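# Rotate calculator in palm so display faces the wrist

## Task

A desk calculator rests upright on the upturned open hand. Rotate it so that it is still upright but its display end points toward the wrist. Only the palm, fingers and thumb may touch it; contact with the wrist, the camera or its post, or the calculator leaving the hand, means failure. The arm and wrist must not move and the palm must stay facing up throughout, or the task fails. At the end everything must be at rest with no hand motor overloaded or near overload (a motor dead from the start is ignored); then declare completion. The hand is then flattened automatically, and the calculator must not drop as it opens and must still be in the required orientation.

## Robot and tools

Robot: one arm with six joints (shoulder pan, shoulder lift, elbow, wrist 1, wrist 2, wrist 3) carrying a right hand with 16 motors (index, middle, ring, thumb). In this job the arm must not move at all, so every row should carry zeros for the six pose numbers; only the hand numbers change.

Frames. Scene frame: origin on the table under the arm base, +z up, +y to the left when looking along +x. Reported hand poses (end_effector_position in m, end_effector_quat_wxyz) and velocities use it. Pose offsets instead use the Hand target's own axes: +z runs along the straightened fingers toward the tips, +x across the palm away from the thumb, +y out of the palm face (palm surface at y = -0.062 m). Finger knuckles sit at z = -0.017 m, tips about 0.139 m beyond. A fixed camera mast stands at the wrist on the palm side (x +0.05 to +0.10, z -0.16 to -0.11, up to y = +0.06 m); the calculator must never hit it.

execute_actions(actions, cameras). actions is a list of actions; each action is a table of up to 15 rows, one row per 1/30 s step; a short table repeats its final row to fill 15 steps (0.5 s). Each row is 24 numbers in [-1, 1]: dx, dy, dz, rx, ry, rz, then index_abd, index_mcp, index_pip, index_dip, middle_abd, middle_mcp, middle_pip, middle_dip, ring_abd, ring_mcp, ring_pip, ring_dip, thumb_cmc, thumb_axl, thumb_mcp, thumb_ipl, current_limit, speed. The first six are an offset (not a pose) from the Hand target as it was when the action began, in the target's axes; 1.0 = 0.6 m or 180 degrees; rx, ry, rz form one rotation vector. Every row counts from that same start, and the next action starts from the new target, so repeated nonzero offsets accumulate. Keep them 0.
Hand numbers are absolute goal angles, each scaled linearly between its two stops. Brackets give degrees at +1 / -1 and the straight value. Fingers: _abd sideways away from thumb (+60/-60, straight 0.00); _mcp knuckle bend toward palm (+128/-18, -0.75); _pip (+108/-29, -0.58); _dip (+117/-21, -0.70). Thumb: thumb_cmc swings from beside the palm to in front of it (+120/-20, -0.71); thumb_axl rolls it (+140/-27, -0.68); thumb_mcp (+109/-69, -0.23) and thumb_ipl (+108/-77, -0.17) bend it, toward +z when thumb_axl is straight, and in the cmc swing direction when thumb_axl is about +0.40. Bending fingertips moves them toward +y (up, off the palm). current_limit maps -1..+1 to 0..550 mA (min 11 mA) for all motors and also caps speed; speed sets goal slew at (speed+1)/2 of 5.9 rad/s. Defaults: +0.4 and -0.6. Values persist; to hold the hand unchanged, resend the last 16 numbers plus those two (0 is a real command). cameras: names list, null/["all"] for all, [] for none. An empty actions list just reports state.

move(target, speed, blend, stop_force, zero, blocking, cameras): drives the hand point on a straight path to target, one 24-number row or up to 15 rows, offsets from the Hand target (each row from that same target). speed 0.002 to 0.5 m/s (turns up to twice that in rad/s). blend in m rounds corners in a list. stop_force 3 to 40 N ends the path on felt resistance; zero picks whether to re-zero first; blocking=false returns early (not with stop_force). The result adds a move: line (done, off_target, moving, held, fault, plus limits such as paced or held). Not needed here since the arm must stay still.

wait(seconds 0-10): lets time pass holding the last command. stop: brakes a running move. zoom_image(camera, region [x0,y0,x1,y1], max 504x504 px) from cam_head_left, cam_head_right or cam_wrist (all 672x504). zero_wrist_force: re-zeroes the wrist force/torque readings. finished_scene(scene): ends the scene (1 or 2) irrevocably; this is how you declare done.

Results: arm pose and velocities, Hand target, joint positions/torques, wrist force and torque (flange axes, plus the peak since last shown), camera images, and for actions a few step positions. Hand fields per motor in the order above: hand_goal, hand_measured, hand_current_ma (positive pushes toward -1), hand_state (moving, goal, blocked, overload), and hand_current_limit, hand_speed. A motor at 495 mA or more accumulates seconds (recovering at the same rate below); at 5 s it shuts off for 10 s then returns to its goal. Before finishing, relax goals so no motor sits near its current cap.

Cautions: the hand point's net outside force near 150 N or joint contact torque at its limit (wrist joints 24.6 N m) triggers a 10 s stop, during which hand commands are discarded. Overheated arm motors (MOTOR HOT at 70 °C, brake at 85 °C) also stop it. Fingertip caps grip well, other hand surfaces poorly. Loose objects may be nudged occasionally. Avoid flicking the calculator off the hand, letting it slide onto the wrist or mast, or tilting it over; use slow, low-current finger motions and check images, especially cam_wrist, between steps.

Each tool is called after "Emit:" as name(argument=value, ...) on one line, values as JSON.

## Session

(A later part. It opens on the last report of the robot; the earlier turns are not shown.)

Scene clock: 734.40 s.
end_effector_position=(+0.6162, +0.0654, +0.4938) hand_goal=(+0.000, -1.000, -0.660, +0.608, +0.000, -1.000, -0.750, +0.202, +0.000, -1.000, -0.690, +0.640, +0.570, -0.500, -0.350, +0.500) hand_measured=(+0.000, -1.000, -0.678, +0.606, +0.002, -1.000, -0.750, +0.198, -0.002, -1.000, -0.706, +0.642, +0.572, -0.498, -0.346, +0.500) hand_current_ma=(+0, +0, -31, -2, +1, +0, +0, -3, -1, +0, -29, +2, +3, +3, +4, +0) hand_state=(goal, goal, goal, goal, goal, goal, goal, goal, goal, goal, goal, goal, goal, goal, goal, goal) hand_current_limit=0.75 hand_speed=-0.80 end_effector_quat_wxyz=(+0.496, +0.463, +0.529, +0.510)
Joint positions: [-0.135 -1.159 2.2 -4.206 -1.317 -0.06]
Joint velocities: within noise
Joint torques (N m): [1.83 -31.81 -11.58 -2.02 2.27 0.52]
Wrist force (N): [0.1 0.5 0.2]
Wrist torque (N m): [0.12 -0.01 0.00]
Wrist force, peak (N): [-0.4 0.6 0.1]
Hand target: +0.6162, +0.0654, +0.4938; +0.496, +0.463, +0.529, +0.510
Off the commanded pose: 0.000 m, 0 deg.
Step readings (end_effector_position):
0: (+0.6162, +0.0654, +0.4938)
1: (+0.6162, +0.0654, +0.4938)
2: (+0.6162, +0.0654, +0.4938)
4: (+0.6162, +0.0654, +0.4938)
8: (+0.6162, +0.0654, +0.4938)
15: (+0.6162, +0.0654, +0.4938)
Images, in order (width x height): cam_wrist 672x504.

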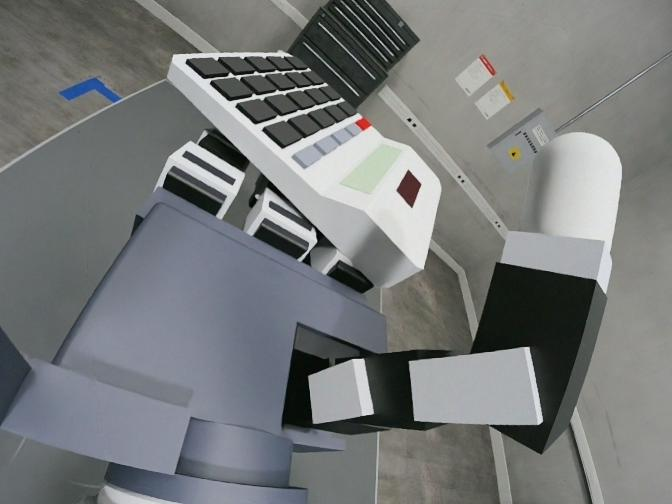

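Emit:
execute_actions(actions=[[[0,0,0,0,0,0, 0,-1.0,-0.66,0.609, 0,-1.0,-0.75,0.203, 0,-1.0,-0.66,0.52, 0.571,-0.5,-0.35,0.5, 0.75,-0.8]],[[0,0,0,0,0,0, 0,-1.0,-0.66,0.609, 0,-1.0,-0.75,0.203, 0,-1.0,-0.635,0.42, 0.571,-0.5,-0.35,0.5, 0.75,-0.8]]], cameras=[])

Emit:
execute_actions(actions=[[[0,0,0,0,0,0, 0,-1.0,-0.66,0.609, 0,-1.0,-0.75,0.203, 0,-1.0,-0.61,0.33, 0.571,-0.5,-0.35,0.5, 0.75,-0.8]],[[0,0,0,0,0,0, 0,-1.0,-0.66,0.609, 0,-1.0,-0.75,0.203, 0,-1.0,-0.585,0.239, 0.571,-0.5,-0.35,0.5, 0.75,-0.8]]], cameras=["cam_wrist"])

Scene clock: 742.07 s.
end_effector_position=(+0.6162, +0.0654, +0.4938) hand_goal=(+0.000, -1.000, -0.660, +0.608, +0.000, -1.000, -0.750, +0.202, +0.000, -1.000, -0.636, +0.420, +0.570, -0.500, -0.350, +0.500) hand_measured=(+0.000, -1.000, -0.678, +0.606, +0.002, -1.000, -0.750, +0.198, -0.002, -1.000, -0.654, +0.422, +0.572, -0.498, -0.346, +0.500) hand_current_ma=(+0, +0, -31, -2, +1, +0, +0, -3, -1, +0, -32, +1, +3, +3, +4, +0) hand_state=(goal, goal, goal, goal, goal, goal, goal, goal, goal, goal, goal, goal, goal, goal, goal, goal) hand_current_limit=0.75 hand_speed=-0.80 end_effector_quat_wxyz=(+0.496, +0.463, +0.529, +0.510)
Joint positions: [-0.135 -1.159 2.2 -4.206 -1.317 -0.06]
Joint velocities: within noise
Joint torques (N m): [2 -31.71 -10.98 -1.9 2.24 0.51]
Wrist force (N): [-0.2 0.3 0.1]
Wrist torque (N m): [0.12 0.03 -0.03]
Wrist force, peak (N): [-0.1 0.6 0.4]
Hand target: +0.6162, +0.0654, +0.4938; +0.496, +0.463, +0.529, +0.510
Off the commanded pose: 0.000 m, 0 deg.
Step readings (end_effector_position):
0: (+0.6162, +0.0654, +0.4938)
1: (+0.6162, +0.0654, +0.4938)
2: (+0.6162, +0.0654, +0.4938)
4: (+0.6162, +0.0654, +0.4938)
8: (+0.6162, +0.0654, +0.4938)
15: (+0.6162, +0.0654, +0.4938)
16: (+0.6162, +0.0654, +0.4938)
17: (+0.6162, +0.0654, +0.4938)
19: (+0.6162, +0.0654, +0.4938)
23: (+0.6162, +0.0654, +0.4938)
30: (+0.6162, +0.0654, +0.4938)
No camera images: "cameras" was empty.

Scene clock: 743.27 s.
end_effector_position=(+0.6162, +0.0654, +0.4938) hand_goal=(+0.000, -1.000, -0.660, +0.608, +0.000, -1.000, -0.750, +0.202, +0.000, -1.000, -0.586, +0.238, +0.570, -0.500, -0.350, +0.500) hand_measured=(+0.002, -1.000, -0.678, +0.606, +0.002, -1.000, -0.750, +0.198, -0.004, -1.000, -0.606, +0.238, +0.572, -0.498, -0.346, +0.500) hand_current_ma=(+1, +0, -31, -2, +1, +0, +0, -3, -2, +0, -36, +0, +3, +3, +4, +0) hand_state=(goal, goal, goal, goal, goal, goal, goal, goal, goal, goal, goal, goal, goal, goal, goal, goal) hand_current_limit=0.75 hand_speed=-0.80 end_effector_quat_wxyz=(+0.496, +0.463, +0.529, +0.510)
Joint positions: [-0.135 -1.159 2.2 -4.206 -1.317 -0.06]
Joint velocities: within noise
Joint torques (N m): [1.66 -32.27 -11.06 -1.84 2.29 0.46]
Wrist force (N): [-0.1 0.3 0.4]
Wrist torque (N m): [0.11 0.02 -0.03]
Wrist force, peak (N): [-0.3 0.7 0.1]
Hand target: +0.6162, +0.0654, +0.4938; +0.496, +0.463, +0.529, +0.510
Off the commanded pose: 0.000 m, 0 deg.
Step readings (end_effector_position):
0: (+0.6162, +0.0654, +0.4938)
1: (+0.6162, +0.0654, +0.4938)
2: (+0.6162, +0.0654, +0.4938)
4: (+0.6162, +0.0654, +0.4938)
8: (+0.6162, +0.0654, +0.4938)
15: (+0.6162, +0.0654, +0.4938)
16: (+0.6162, +0.0654, +0.4938)
17: (+0.6162, +0.0654, +0.4938)
19: (+0.6162, +0.0654, +0.4938)
23: (+0.6162, +0.0654, +0.4938)
30: (+0.6162, +0.0654, +0.4938)
Images, in order (width x height): cam_wrist 672x504.

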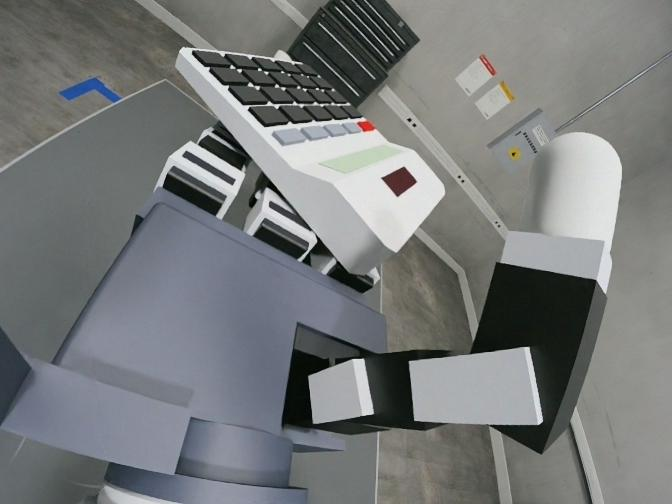

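Emit:
execute_actions(actions=[[[0,0,0,0,0,0, 0,-1.0,-0.655,0.609, 0,-1.0,-0.75,0.203, 0,-0.955,-0.555,0.13, 0.571,-0.5,-0.35,0.5, 0.75,-0.8]]], cameras=["cam_wrist"])

Emit:
zoom_image(camera="cam_wrist", region=[100, 0, 480, 300])

Scene clock: 747.43 s.
end_effector_position=(+0.6162, +0.0654, +0.4938) hand_goal=(+0.000, -1.000, -0.656, +0.608, +0.000, -1.000, -0.750, +0.202, +0.000, -0.956, -0.556, +0.130, +0.570, -0.500, -0.350, +0.500) hand_measured=(+0.002, -1.000, -0.678, +0.606, +0.002, -1.000, -0.750, +0.198, -0.004, -0.996, -0.576, +0.130, +0.572, -0.498, -0.346, +0.500) hand_current_ma=(+1, +0, -41, -2, +1, +0, +0, -3, -3, -104, -38, +0, +3, +3, +4, +0) hand_state=(goal, goal, blocked, goal, goal, goal, goal, goal, goal, blocked, blocked, goal, goal, goal, goal, goal) hand_current_limit=0.75 hand_speed=-0.80 end_effector_quat_wxyz=(+0.496, +0.463, +0.529, +0.510)
Joint positions: [-0.135 -1.159 2.2 -4.206 -1.317 -0.06]
Joint velocities: within noise
Joint torques (N m): [1.89 -32.02 -11.42 -1.77 2.2 0.56]
Wrist force (N): [-0.3 0.3 0.1]
Wrist torque (N m): [0.12 0.05 -0.05]
Wrist force, peak (N): [-0.2 0.6 0.2]
Hand target: +0.6162, +0.0654, +0.4938; +0.496, +0.463, +0.529, +0.510
Off the commanded pose: 0.000 m, 0 deg.
Step readings (end_effector_position):
0: (+0.6162, +0.0654, +0.4938)
1: (+0.6162, +0.0654, +0.4938)
2: (+0.6162, +0.0654, +0.4938)
4: (+0.6162, +0.0654, +0.4938)
8: (+0.6162, +0.0654, +0.4938)
15: (+0.6162, +0.0654, +0.4938)
Images, in order (width x height): cam_wrist 672x504.

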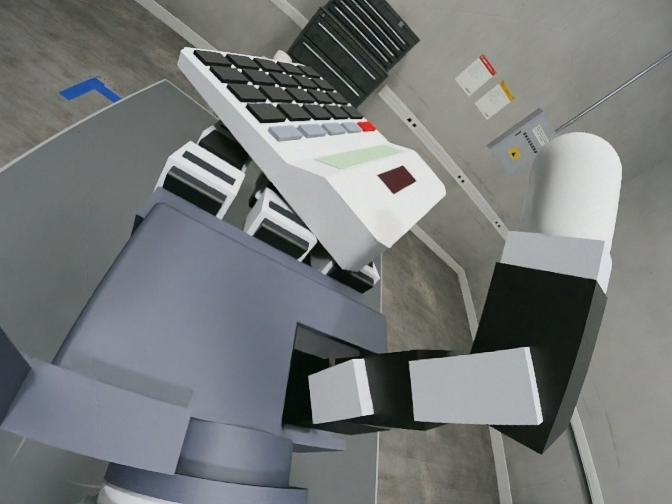

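Scaled by 1.326 from the camera's 672x504 image, which has a finer 960x720 frame.

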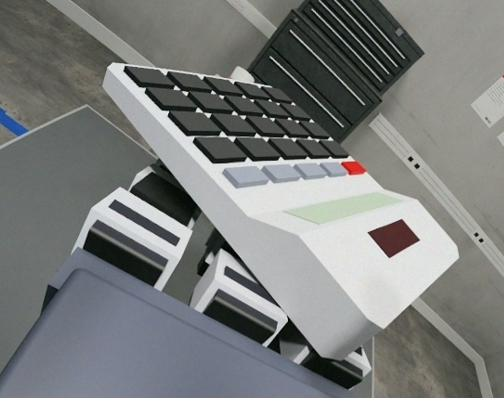

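Emit:
execute_actions(actions=[], cameras=["cam_head_left", "cam_head_right"])

Scene clock: 764.57 s.
end_effector_position=(+0.6162, +0.0654, +0.4938) hand_goal=(+0.000, -1.000, -0.656, +0.608, +0.000, -1.000, -0.750, +0.202, +0.000, -0.956, -0.556, +0.130, +0.570, -0.500, -0.350, +0.500) hand_measured=(+0.002, -1.000, -0.678, +0.606, +0.002, -1.000, -0.750, +0.198, -0.004, -0.996, -0.576, +0.130, +0.572, -0.498, -0.346, +0.500) hand_current_ma=(+1, +0, -41, -2, +1, +0, +0, -3, -3, -104, -38, +0, +3, +3, +4, +0) hand_state=(goal, goal, blocked, goal, goal, goal, goal, goal, goal, blocked, blocked, goal, goal, goal, goal, goal) hand_current_limit=0.75 hand_speed=-0.80 end_effector_quat_wxyz=(+0.496, +0.463, +0.529, +0.510)
Joint positions: [-0.135 -1.159 2.2 -4.206 -1.317 -0.06]
Joint velocities: within noise
Joint torques (N m): [2.6 -32.38 -11.01 -1.5 2.24 0.64]
Wrist force (N): [-0.2 0.3 0.3]
Wrist torque (N m): [0.12 0.03 -0.04]
Wrist force, peak (N): [-0.3 0.7 0.4]
Hand target: +0.6162, +0.0654, +0.4938; +0.496, +0.463, +0.529, +0.510
Off the commanded pose: 0.000 m, 0 deg.
Images, in order (width x height): cam_head_left 672x504, cam_head_right 672x504.

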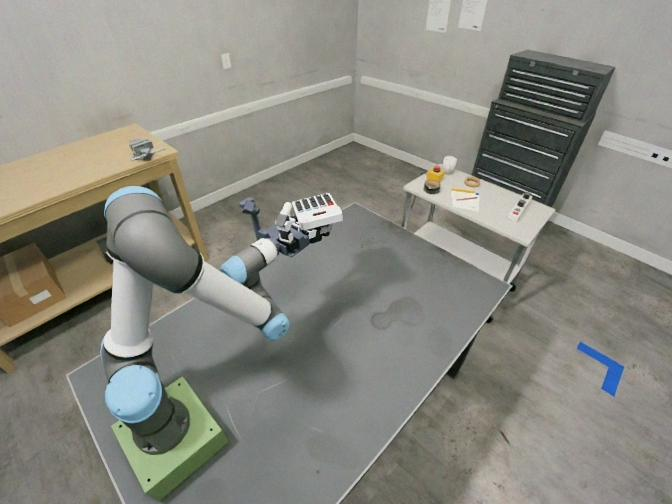

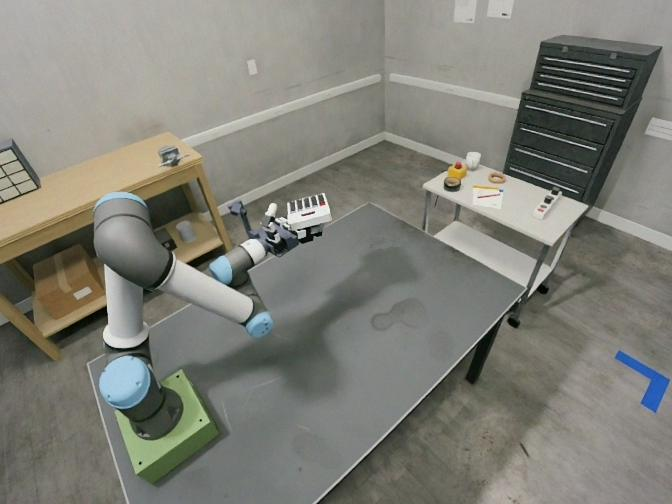

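Emit:
zoom_image(camera="cam_head_left", region=[270, 180, 360, 250])

Emit:
zoom_image(camera="cam_head_right", region=[255, 180, 345, 250])

Scaled by 5.600 from the camera's 672x504 image, which has a finer 960x720 frame.

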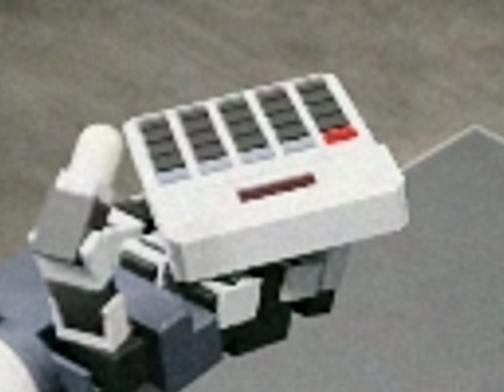

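Scaled by 5.600 from the camera's 672x504 image, which has a finer 960x720 frame.

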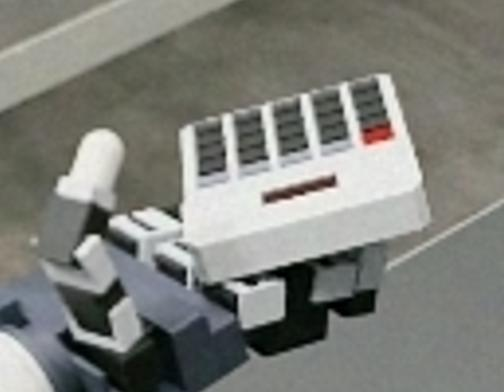

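Emit:
execute_actions(actions=[[[0,0,0,0,0,0, 0,-1.0,-0.655,0.609, 0,-1.0,-0.75,0.203, 0,-0.90,-0.55,-0.022, 0.571,-0.5,-0.35,0.5, 0.75,-0.8]],[[0,0,0,0,0,0, 0,-1.0,-0.655,0.609, 0,-1.0,-0.75,0.203, 0,-0.855,-0.55,-0.174, 0.571,-0.5,-0.35,0.5, 0.75,-0.8]]], cameras=["cam_wrist"])

Emit:
zoom_image(camera="cam_wrist", region=[100, 0, 480, 300])

Scene clock: 775.30 s.
end_effector_position=(+0.6162, +0.0654, +0.4938) hand_goal=(+0.000, -1.000, -0.656, +0.608, +0.000, -1.000, -0.750, +0.202, +0.000, -0.856, -0.550, -0.174, +0.570, -0.500, -0.350, +0.500) hand_measured=(+0.002, -1.000, -0.678, +0.606, +0.002, -1.000, -0.750, +0.198, -0.004, -0.902, -0.570, -0.174, +0.572, -0.498, -0.346, +0.500) hand_current_ma=(+1, +0, -41, -2, +1, +0, +0, -3, -4, -124, -38, +0, +3, +3, +4, +0) hand_state=(goal, goal, blocked, goal, goal, goal, goal, goal, goal, blocked, blocked, goal, goal, goal, goal, goal) hand_current_limit=0.75 hand_speed=-0.80 end_effector_quat_wxyz=(+0.496, +0.463, +0.529, +0.510)
Joint positions: [-0.135 -1.159 2.2 -4.206 -1.317 -0.06]
Joint velocities: within noise
Joint torques (N m): [2.3 -32.37 -10.6 -1.4 2.13 0.67]
Wrist force (N): [-0.2 0.5 0.3]
Wrist torque (N m): [0.14 0.04 -0.04]
Wrist force, peak (N): [-0.3 0.7 0.2]
Hand target: +0.6162, +0.0654, +0.4938; +0.496, +0.463, +0.529, +0.510
Off the commanded pose: 0.000 m, 0 deg.
Step readings (end_effector_position):
0: (+0.6162, +0.0654, +0.4938)
1: (+0.6162, +0.0654, +0.4938)
2: (+0.6162, +0.0654, +0.4938)
4: (+0.6162, +0.0654, +0.4938)
8: (+0.6162, +0.0654, +0.4938)
15: (+0.6162, +0.0654, +0.4938)
16: (+0.6162, +0.0654, +0.4938)
17: (+0.6162, +0.0654, +0.4938)
19: (+0.6162, +0.0654, +0.4938)
23: (+0.6162, +0.0654, +0.4938)
30: (+0.6162, +0.0654, +0.4938)
Images, in order (width x height): cam_wrist 672x504.

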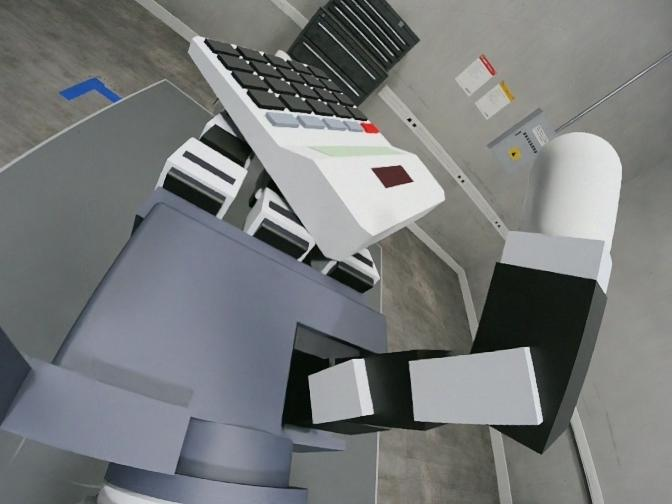

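Scaled by 1.326 from the camera's 672x504 image, which has a finer 960x720 frame.

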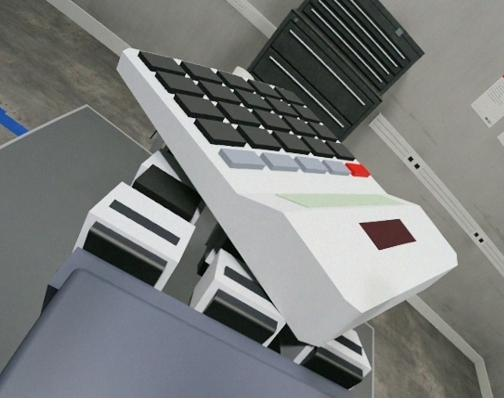

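Emit:
execute_actions(actions=[[[0,0,0,0,0,0, 0,-1.0,-0.655,0.609, 0,-1.0,-0.80,-0.174, 0,-0.855,-0.55,-0.174, 0.571,-0.5,-0.35,0.5, 0.75,-0.6]],[[0,0,0,0,0,0, 0,-1.0,-0.655,0.609, 0,-1.0,-0.577,-0.174, 0,-0.855,-0.55,-0.174, 0.571,-0.5,-0.35,0.5, 0.75,-0.6]],[[0,0,0,0,0,0, 0,-1.0,-0.655,0.609, 0,-0.92,-0.56,-0.174, 0,-0.855,-0.55,-0.174, 0.571,-0.5,-0.35,0.5, 0.75,-0.8]]], cameras=[])

Emit:
execute_actions(actions=[[[0,0,0,0,0,0, 0,-1.0,-0.655,0.609, 0,-0.88,-0.555,-0.174, 0,-0.855,-0.55,-0.174, 0.571,-0.5,-0.35,0.5, 0.75,-0.8]]], cameras=[])

Scene clock: 897.97 s.
end_effector_position=(+0.6162, +0.0654, +0.4938) hand_goal=(+0.000, -1.000, -0.656, +0.608, +0.000, -0.920, -0.560, -0.174, +0.000, -0.856, -0.550, -0.174, +0.570, -0.500, -0.350, +0.500) hand_measured=(+0.002, -1.000, -0.678, +0.606, +0.002, -0.944, -0.570, -0.172, -0.004, -0.902, -0.570, -0.174, +0.572, -0.498, -0.346, +0.500) hand_current_ma=(+1, +0, -41, -2, +1, -51, -14, +2, -4, -124, -38, +0, +3, +3, +4, +0) hand_state=(goal, goal, blocked, goal, goal, blocked, goal, goal, goal, blocked, blocked, goal, goal, goal, goal, goal) hand_current_limit=0.75 hand_speed=-0.80 end_effector_quat_wxyz=(+0.496, +0.463, +0.529, +0.510)
Joint positions: [-0.135 -1.159 2.2 -4.206 -1.317 -0.06]
Joint velocities: within noise
Joint torques (N m): [4.28 -33.13 -10.97 -1.56 2.25 0.69]
Wrist force (N): [-0.1 0.4 0.1]
Wrist torque (N m): [0.15 0.03 -0.04]
Wrist force, peak (N): [-0.4 0.6 0.4]
Hand target: +0.6162, +0.0654, +0.4938; +0.496, +0.463, +0.529, +0.510
Off the commanded pose: 0.000 m, 0 deg.
Step readings (end_effector_position):
0: (+0.6162, +0.0654, +0.4938)
1: (+0.6162, +0.0654, +0.4938)
2: (+0.6162, +0.0654, +0.4938)
4: (+0.6162, +0.0654, +0.4938)
8: (+0.6162, +0.0654, +0.4938)
15: (+0.6162, +0.0654, +0.4938)
16: (+0.6162, +0.0654, +0.4938)
17: (+0.6162, +0.0654, +0.4938)
19: (+0.6162, +0.0654, +0.4938)
23: (+0.6162, +0.0654, +0.4938)
30: (+0.6162, +0.0654, +0.4938)
31: (+0.6162, +0.0654, +0.4938)
32: (+0.6162, +0.0654, +0.4938)
34: (+0.6162, +0.0654, +0.4938)
38: (+0.6162, +0.0654, +0.4938)
45: (+0.6162, +0.0654, +0.4938)
No camera images: "cameras" was empty.

Scene clock: 898.67 s.
end_effector_position=(+0.6162, +0.0654, +0.4938) hand_goal=(+0.000, -1.000, -0.656, +0.608, +0.000, -0.880, -0.556, -0.174, +0.000, -0.856, -0.550, -0.174, +0.570, -0.500, -0.350, +0.500) hand_measured=(+0.002, -1.000, -0.678, +0.606, +0.002, -0.904, -0.566, -0.172, -0.004, -0.902, -0.570, -0.174, +0.572, -0.498, -0.346, +0.500) hand_current_ma=(+1, +0, -41, -2, +1, -52, -14, +2, -4, -124, -38, +0, +3, +3, +4, +0) hand_state=(goal, goal, blocked, goal, goal, blocked, goal, goal, goal, blocked, blocked, goal, goal, goal, goal, goal) hand_current_limit=0.75 hand_speed=-0.80 end_effector_quat_wxyz=(+0.496, +0.463, +0.529, +0.510)
Joint positions: [-0.135 -1.159 2.2 -4.206 -1.317 -0.06]
Joint velocities: within noise
Joint torques (N m): [3.95 -33.32 -10.76 -1.56 2.24 0.78]
Wrist force (N): [-0.2 0.4 0.2]
Wrist torque (N m): [0.14 0.04 -0.05]
Wrist force, peak (N): [-0.4 0.5 0.3]
Hand target: +0.6162, +0.0654, +0.4938; +0.496, +0.463, +0.529, +0.510
Off the commanded pose: 0.000 m, 0 deg.
Step readings (end_effector_position):
0: (+0.6162, +0.0654, +0.4938)
1: (+0.6162, +0.0654, +0.4938)
2: (+0.6162, +0.0654, +0.4938)
4: (+0.6162, +0.0654, +0.4938)
8: (+0.6162, +0.0654, +0.4938)
15: (+0.6162, +0.0654, +0.4938)
No camera images: "cameras" was empty.

Emit:
execute_actions(actions=[[[0,0,0,0,0,0, 0,-1.0,-0.655,0.609, 0,-0.855,-0.555,-0.174, 0,-0.855,-0.55,-0.174, 0.571,-0.5,-0.35,0.5, 0.75,-0.8]]], cameras=[])

Emit:
execute_actions(actions=[[[0,0,0,0,0,0, 0,-1.0,-0.655,0.609, 0,-0.835,-0.55,-0.174, 0,-0.855,-0.55,-0.174, 0.571,-0.5,-0.35,0.5, 0.75,-0.8]]], cameras=["cam_wrist"])

Scene clock: 904.17 s.
end_effector_position=(+0.6162, +0.0654, +0.4938) hand_goal=(+0.000, -1.000, -0.656, +0.608, +0.000, -0.856, -0.556, -0.174, +0.000, -0.856, -0.550, -0.174, +0.570, -0.500, -0.350, +0.500) hand_measured=(+0.002, -1.000, -0.676, +0.606, +0.002, -0.890, -0.566, -0.172, -0.004, -0.898, -0.570, -0.174, +0.572, -0.498, -0.346, +0.500) hand_current_ma=(+1, +0, -37, -2, +1, -82, -14, +1, -4, -110, -37, +0, +3, +3, +4, +0) hand_state=(goal, goal, goal, goal, goal, blocked, goal, goal, goal, blocked, goal, goal, goal, goal, goal, goal) hand_current_limit=0.75 hand_speed=-0.80 end_effector_quat_wxyz=(+0.496, +0.463, +0.529, +0.510)
Joint positions: [-0.135 -1.159 2.2 -4.206 -1.317 -0.06]
Joint velocities: within noise
Joint torques (N m): [4.4 -33.3 -10.95 -1.48 2.28 0.74]
Wrist force (N): [-0.2 0.4 0.1]
Wrist torque (N m): [0.16 0.03 -0.04]
Wrist force, peak (N): [-0.3 0.7 0.1]
Hand target: +0.6162, +0.0654, +0.4938; +0.496, +0.463, +0.529, +0.510
Off the commanded pose: 0.000 m, 0 deg.
Step readings (end_effector_position):
0: (+0.6162, +0.0654, +0.4938)
1: (+0.6162, +0.0654, +0.4938)
2: (+0.6162, +0.0654, +0.4938)
4: (+0.6162, +0.0654, +0.4938)
8: (+0.6162, +0.0654, +0.4938)
15: (+0.6162, +0.0654, +0.4938)
No camera images: "cameras" was empty.

Scene clock: 904.87 s.
end_effector_position=(+0.6162, +0.0654, +0.4938) hand_goal=(+0.000, -1.000, -0.656, +0.608, +0.000, -0.836, -0.550, -0.174, +0.000, -0.856, -0.550, -0.174, +0.570, -0.500, -0.350, +0.500) hand_measured=(+0.002, -1.000, -0.672, +0.606, +0.002, -0.882, -0.566, -0.174, -0.004, -0.892, -0.568, -0.174, +0.572, -0.498, -0.346, +0.500) hand_current_ma=(+1, +0, -30, -2, +1, -129, -27, +0, -4, -88, -31, +0, +3, +3, +4, +0) hand_state=(goal, goal, goal, goal, goal, blocked, goal, goal, goal, blocked, goal, goal, goal, goal, goal, goal) hand_current_limit=0.75 hand_speed=-0.80 end_effector_quat_wxyz=(+0.496, +0.463, +0.529, +0.510)
Joint positions: [-0.135 -1.159 2.2 -4.206 -1.317 -0.06]
Joint velocities: within noise
Joint torques (N m): [4.07 -33.36 -10.36 -1.57 2.17 0.77]
Wrist force (N): [-0.2 0.6 0.1]
Wrist torque (N m): [0.18 0.03 -0.03]
Wrist force, peak (N): [-0.1 0.6 0.2]
Hand target: +0.6162, +0.0654, +0.4938; +0.496, +0.463, +0.529, +0.510
Off the commanded pose: 0.000 m, 0 deg.
Step readings (end_effector_position):
0: (+0.6162, +0.0654, +0.4938)
1: (+0.6162, +0.0654, +0.4938)
2: (+0.6162, +0.0654, +0.4938)
4: (+0.6162, +0.0654, +0.4938)
8: (+0.6162, +0.0654, +0.4938)
15: (+0.6162, +0.0654, +0.4938)
Images, in order (width x height): cam_wrist 672x504.

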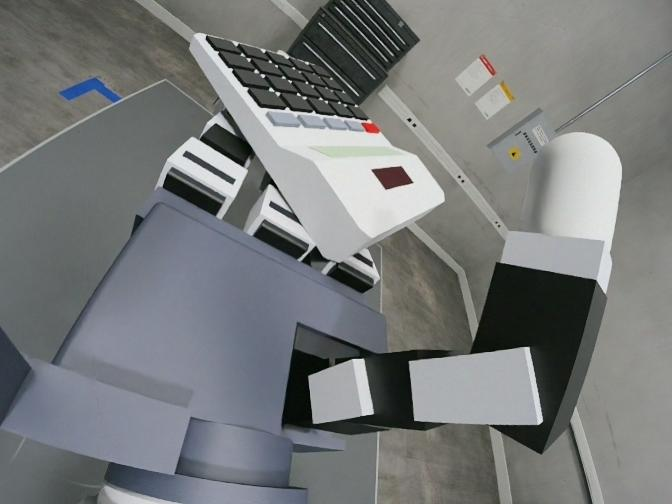

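Emit:
execute_actions(actions=[[[0,0,0,0,0,0, 0,-1.0,-0.655,0.609, 0,-0.82,-0.55,-0.174, 0,-0.85,-0.55,-0.174, 0.571,-0.5,-0.35,0.5, 0.75,-0.8]],[[0,0,0,0,0,0, 0,-1.0,-0.70,0.609, 0,-0.82,-0.55,-0.174, 0,-0.85,-0.55,-0.174, 0.571,-0.5,-0.35,0.5, 0.75,-0.8]]], cameras=["cam_wrist"])

Scene clock: 911.43 s.
end_effector_position=(+0.6162, +0.0654, +0.4938) hand_goal=(+0.000, -1.000, -0.700, +0.608, +0.000, -0.820, -0.550, -0.174, +0.000, -0.850, -0.550, -0.174, +0.570, -0.500, -0.350, +0.500) hand_measured=(+0.002, -1.000, -0.700, +0.606, +0.002, -0.876, -0.566, -0.178, -0.004, -0.876, -0.562, -0.174, +0.572, -0.498, -0.346, +0.500) hand_current_ma=(+1, +0, +0, -2, +1, -161, -27, -4, -2, -61, -17, +0, +3, +3, +4, +0) hand_state=(goal, goal, goal, goal, goal, blocked, goal, goal, goal, blocked, goal, goal, goal, goal, goal, goal) hand_current_limit=0.75 hand_speed=-0.80 end_effector_quat_wxyz=(+0.496, +0.463, +0.529, +0.510)
Joint positions: [-0.135 -1.159 2.2 -4.206 -1.317 -0.06]
Joint velocities: within noise
Joint torques (N m): [4.42 -33.34 -10.29 -1.57 2.25 0.82]
Wrist force (N): [-0.2 0.4 0.2]
Wrist torque (N m): [0.15 0.04 -0.04]
Wrist force, peak (N): [-0.3 0.6 0.4]
Hand target: +0.6162, +0.0654, +0.4938; +0.496, +0.463, +0.529, +0.510
Off the commanded pose: 0.000 m, 0 deg.
Step readings (end_effector_position):
0: (+0.6162, +0.0654, +0.4938)
1: (+0.6162, +0.0654, +0.4938)
2: (+0.6162, +0.0654, +0.4938)
4: (+0.6162, +0.0654, +0.4938)
8: (+0.6162, +0.0654, +0.4938)
15: (+0.6162, +0.0654, +0.4938)
16: (+0.6162, +0.0654, +0.4938)
17: (+0.6162, +0.0654, +0.4938)
19: (+0.6162, +0.0654, +0.4938)
23: (+0.6162, +0.0654, +0.4938)
30: (+0.6162, +0.0654, +0.4938)
Images, in order (width x height): cam_wrist 672x504.

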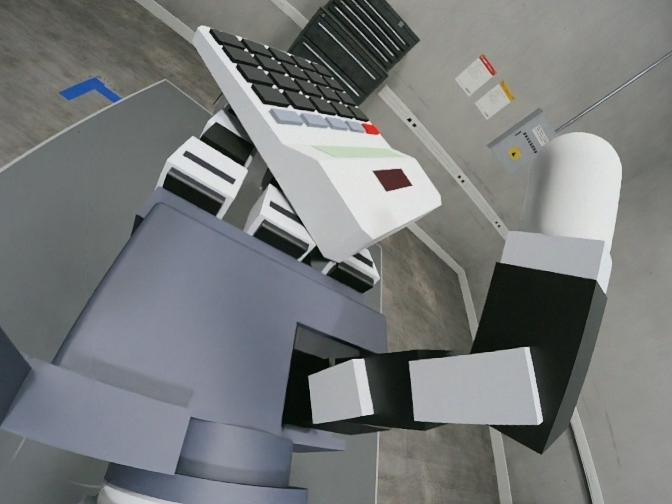

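Emit:
execute_actions(actions=[[[0,0,0,0,0,0, -0.08,-1.0,-0.70,0.609, 0,-0.82,-0.55,-0.174, 0,-0.825,-0.55,-0.174, 0.571,-0.5,-0.35,0.5, 0.75,-0.8]],[[0,0,0,0,0,0, -0.12,-1.0,-0.70,0.609, -0.0283,-0.845,-0.55,-0.08, -0.0333,-0.815,-0.55,-0.22, 0.571,-0.5,-0.35,0.5, 0.75,-0.8]]], cameras=["cam_wrist"])

Emit:
zoom_image(camera="cam_wrist", region=[100, 0, 480, 300])

Scene clock: 955.33 s.
end_effector_position=(+0.6162, +0.0654, +0.4938) hand_goal=(-0.120, -1.000, -0.700, +0.608, -0.028, -0.846, -0.550, -0.080, -0.034, -0.816, -0.550, -0.220, +0.570, -0.500, -0.350, +0.500) hand_measured=(-0.116, -1.000, -0.702, +0.606, -0.024, -0.876, -0.566, -0.096, -0.030, -0.842, -0.560, -0.218, +0.572, -0.498, -0.346, +0.500) hand_current_ma=(+3, +0, -2, -2, +5, -70, -28, -30, +3, -60, -16, +1, +3, +3, +4, +0) hand_state=(goal, goal, goal, goal, goal, blocked, goal, goal, goal, blocked, goal, goal, goal, goal, goal, goal) hand_current_limit=0.75 hand_speed=-0.80 end_effector_quat_wxyz=(+0.496, +0.463, +0.529, +0.510)
Joint positions: [-0.135 -1.159 2.2 -4.206 -1.317 -0.06]
Joint velocities: within noise
Joint torques (N m): [5.19 -33.3 -10.57 -1.57 2.24 0.61]
Wrist force (N): [-0.3 0.2 0.3]
Wrist torque (N m): [0.12 0.05 -0.05]
Wrist force, peak (N): [-0.5 0.6 0.4]
Hand target: +0.6162, +0.0654, +0.4938; +0.496, +0.463, +0.529, +0.510
Off the commanded pose: 0.000 m, 0 deg.
Step readings (end_effector_position):
0: (+0.6162, +0.0654, +0.4938)
1: (+0.6162, +0.0654, +0.4938)
2: (+0.6162, +0.0654, +0.4938)
4: (+0.6162, +0.0654, +0.4938)
8: (+0.6162, +0.0654, +0.4938)
15: (+0.6162, +0.0654, +0.4938)
16: (+0.6162, +0.0654, +0.4938)
17: (+0.6162, +0.0654, +0.4938)
19: (+0.6162, +0.0654, +0.4938)
23: (+0.6162, +0.0654, +0.4938)
30: (+0.6162, +0.0654, +0.4938)
Images, in order (width x height): cam_wrist 672x504.

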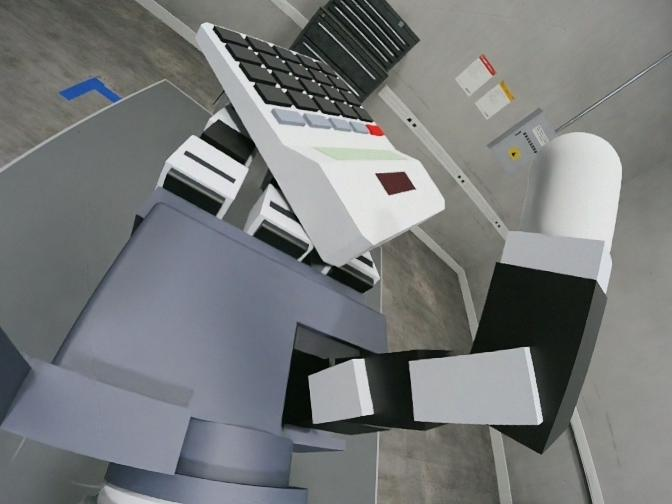

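Scaled by 1.326 from the camera's 672x504 image, which has a finer 960x720 frame.

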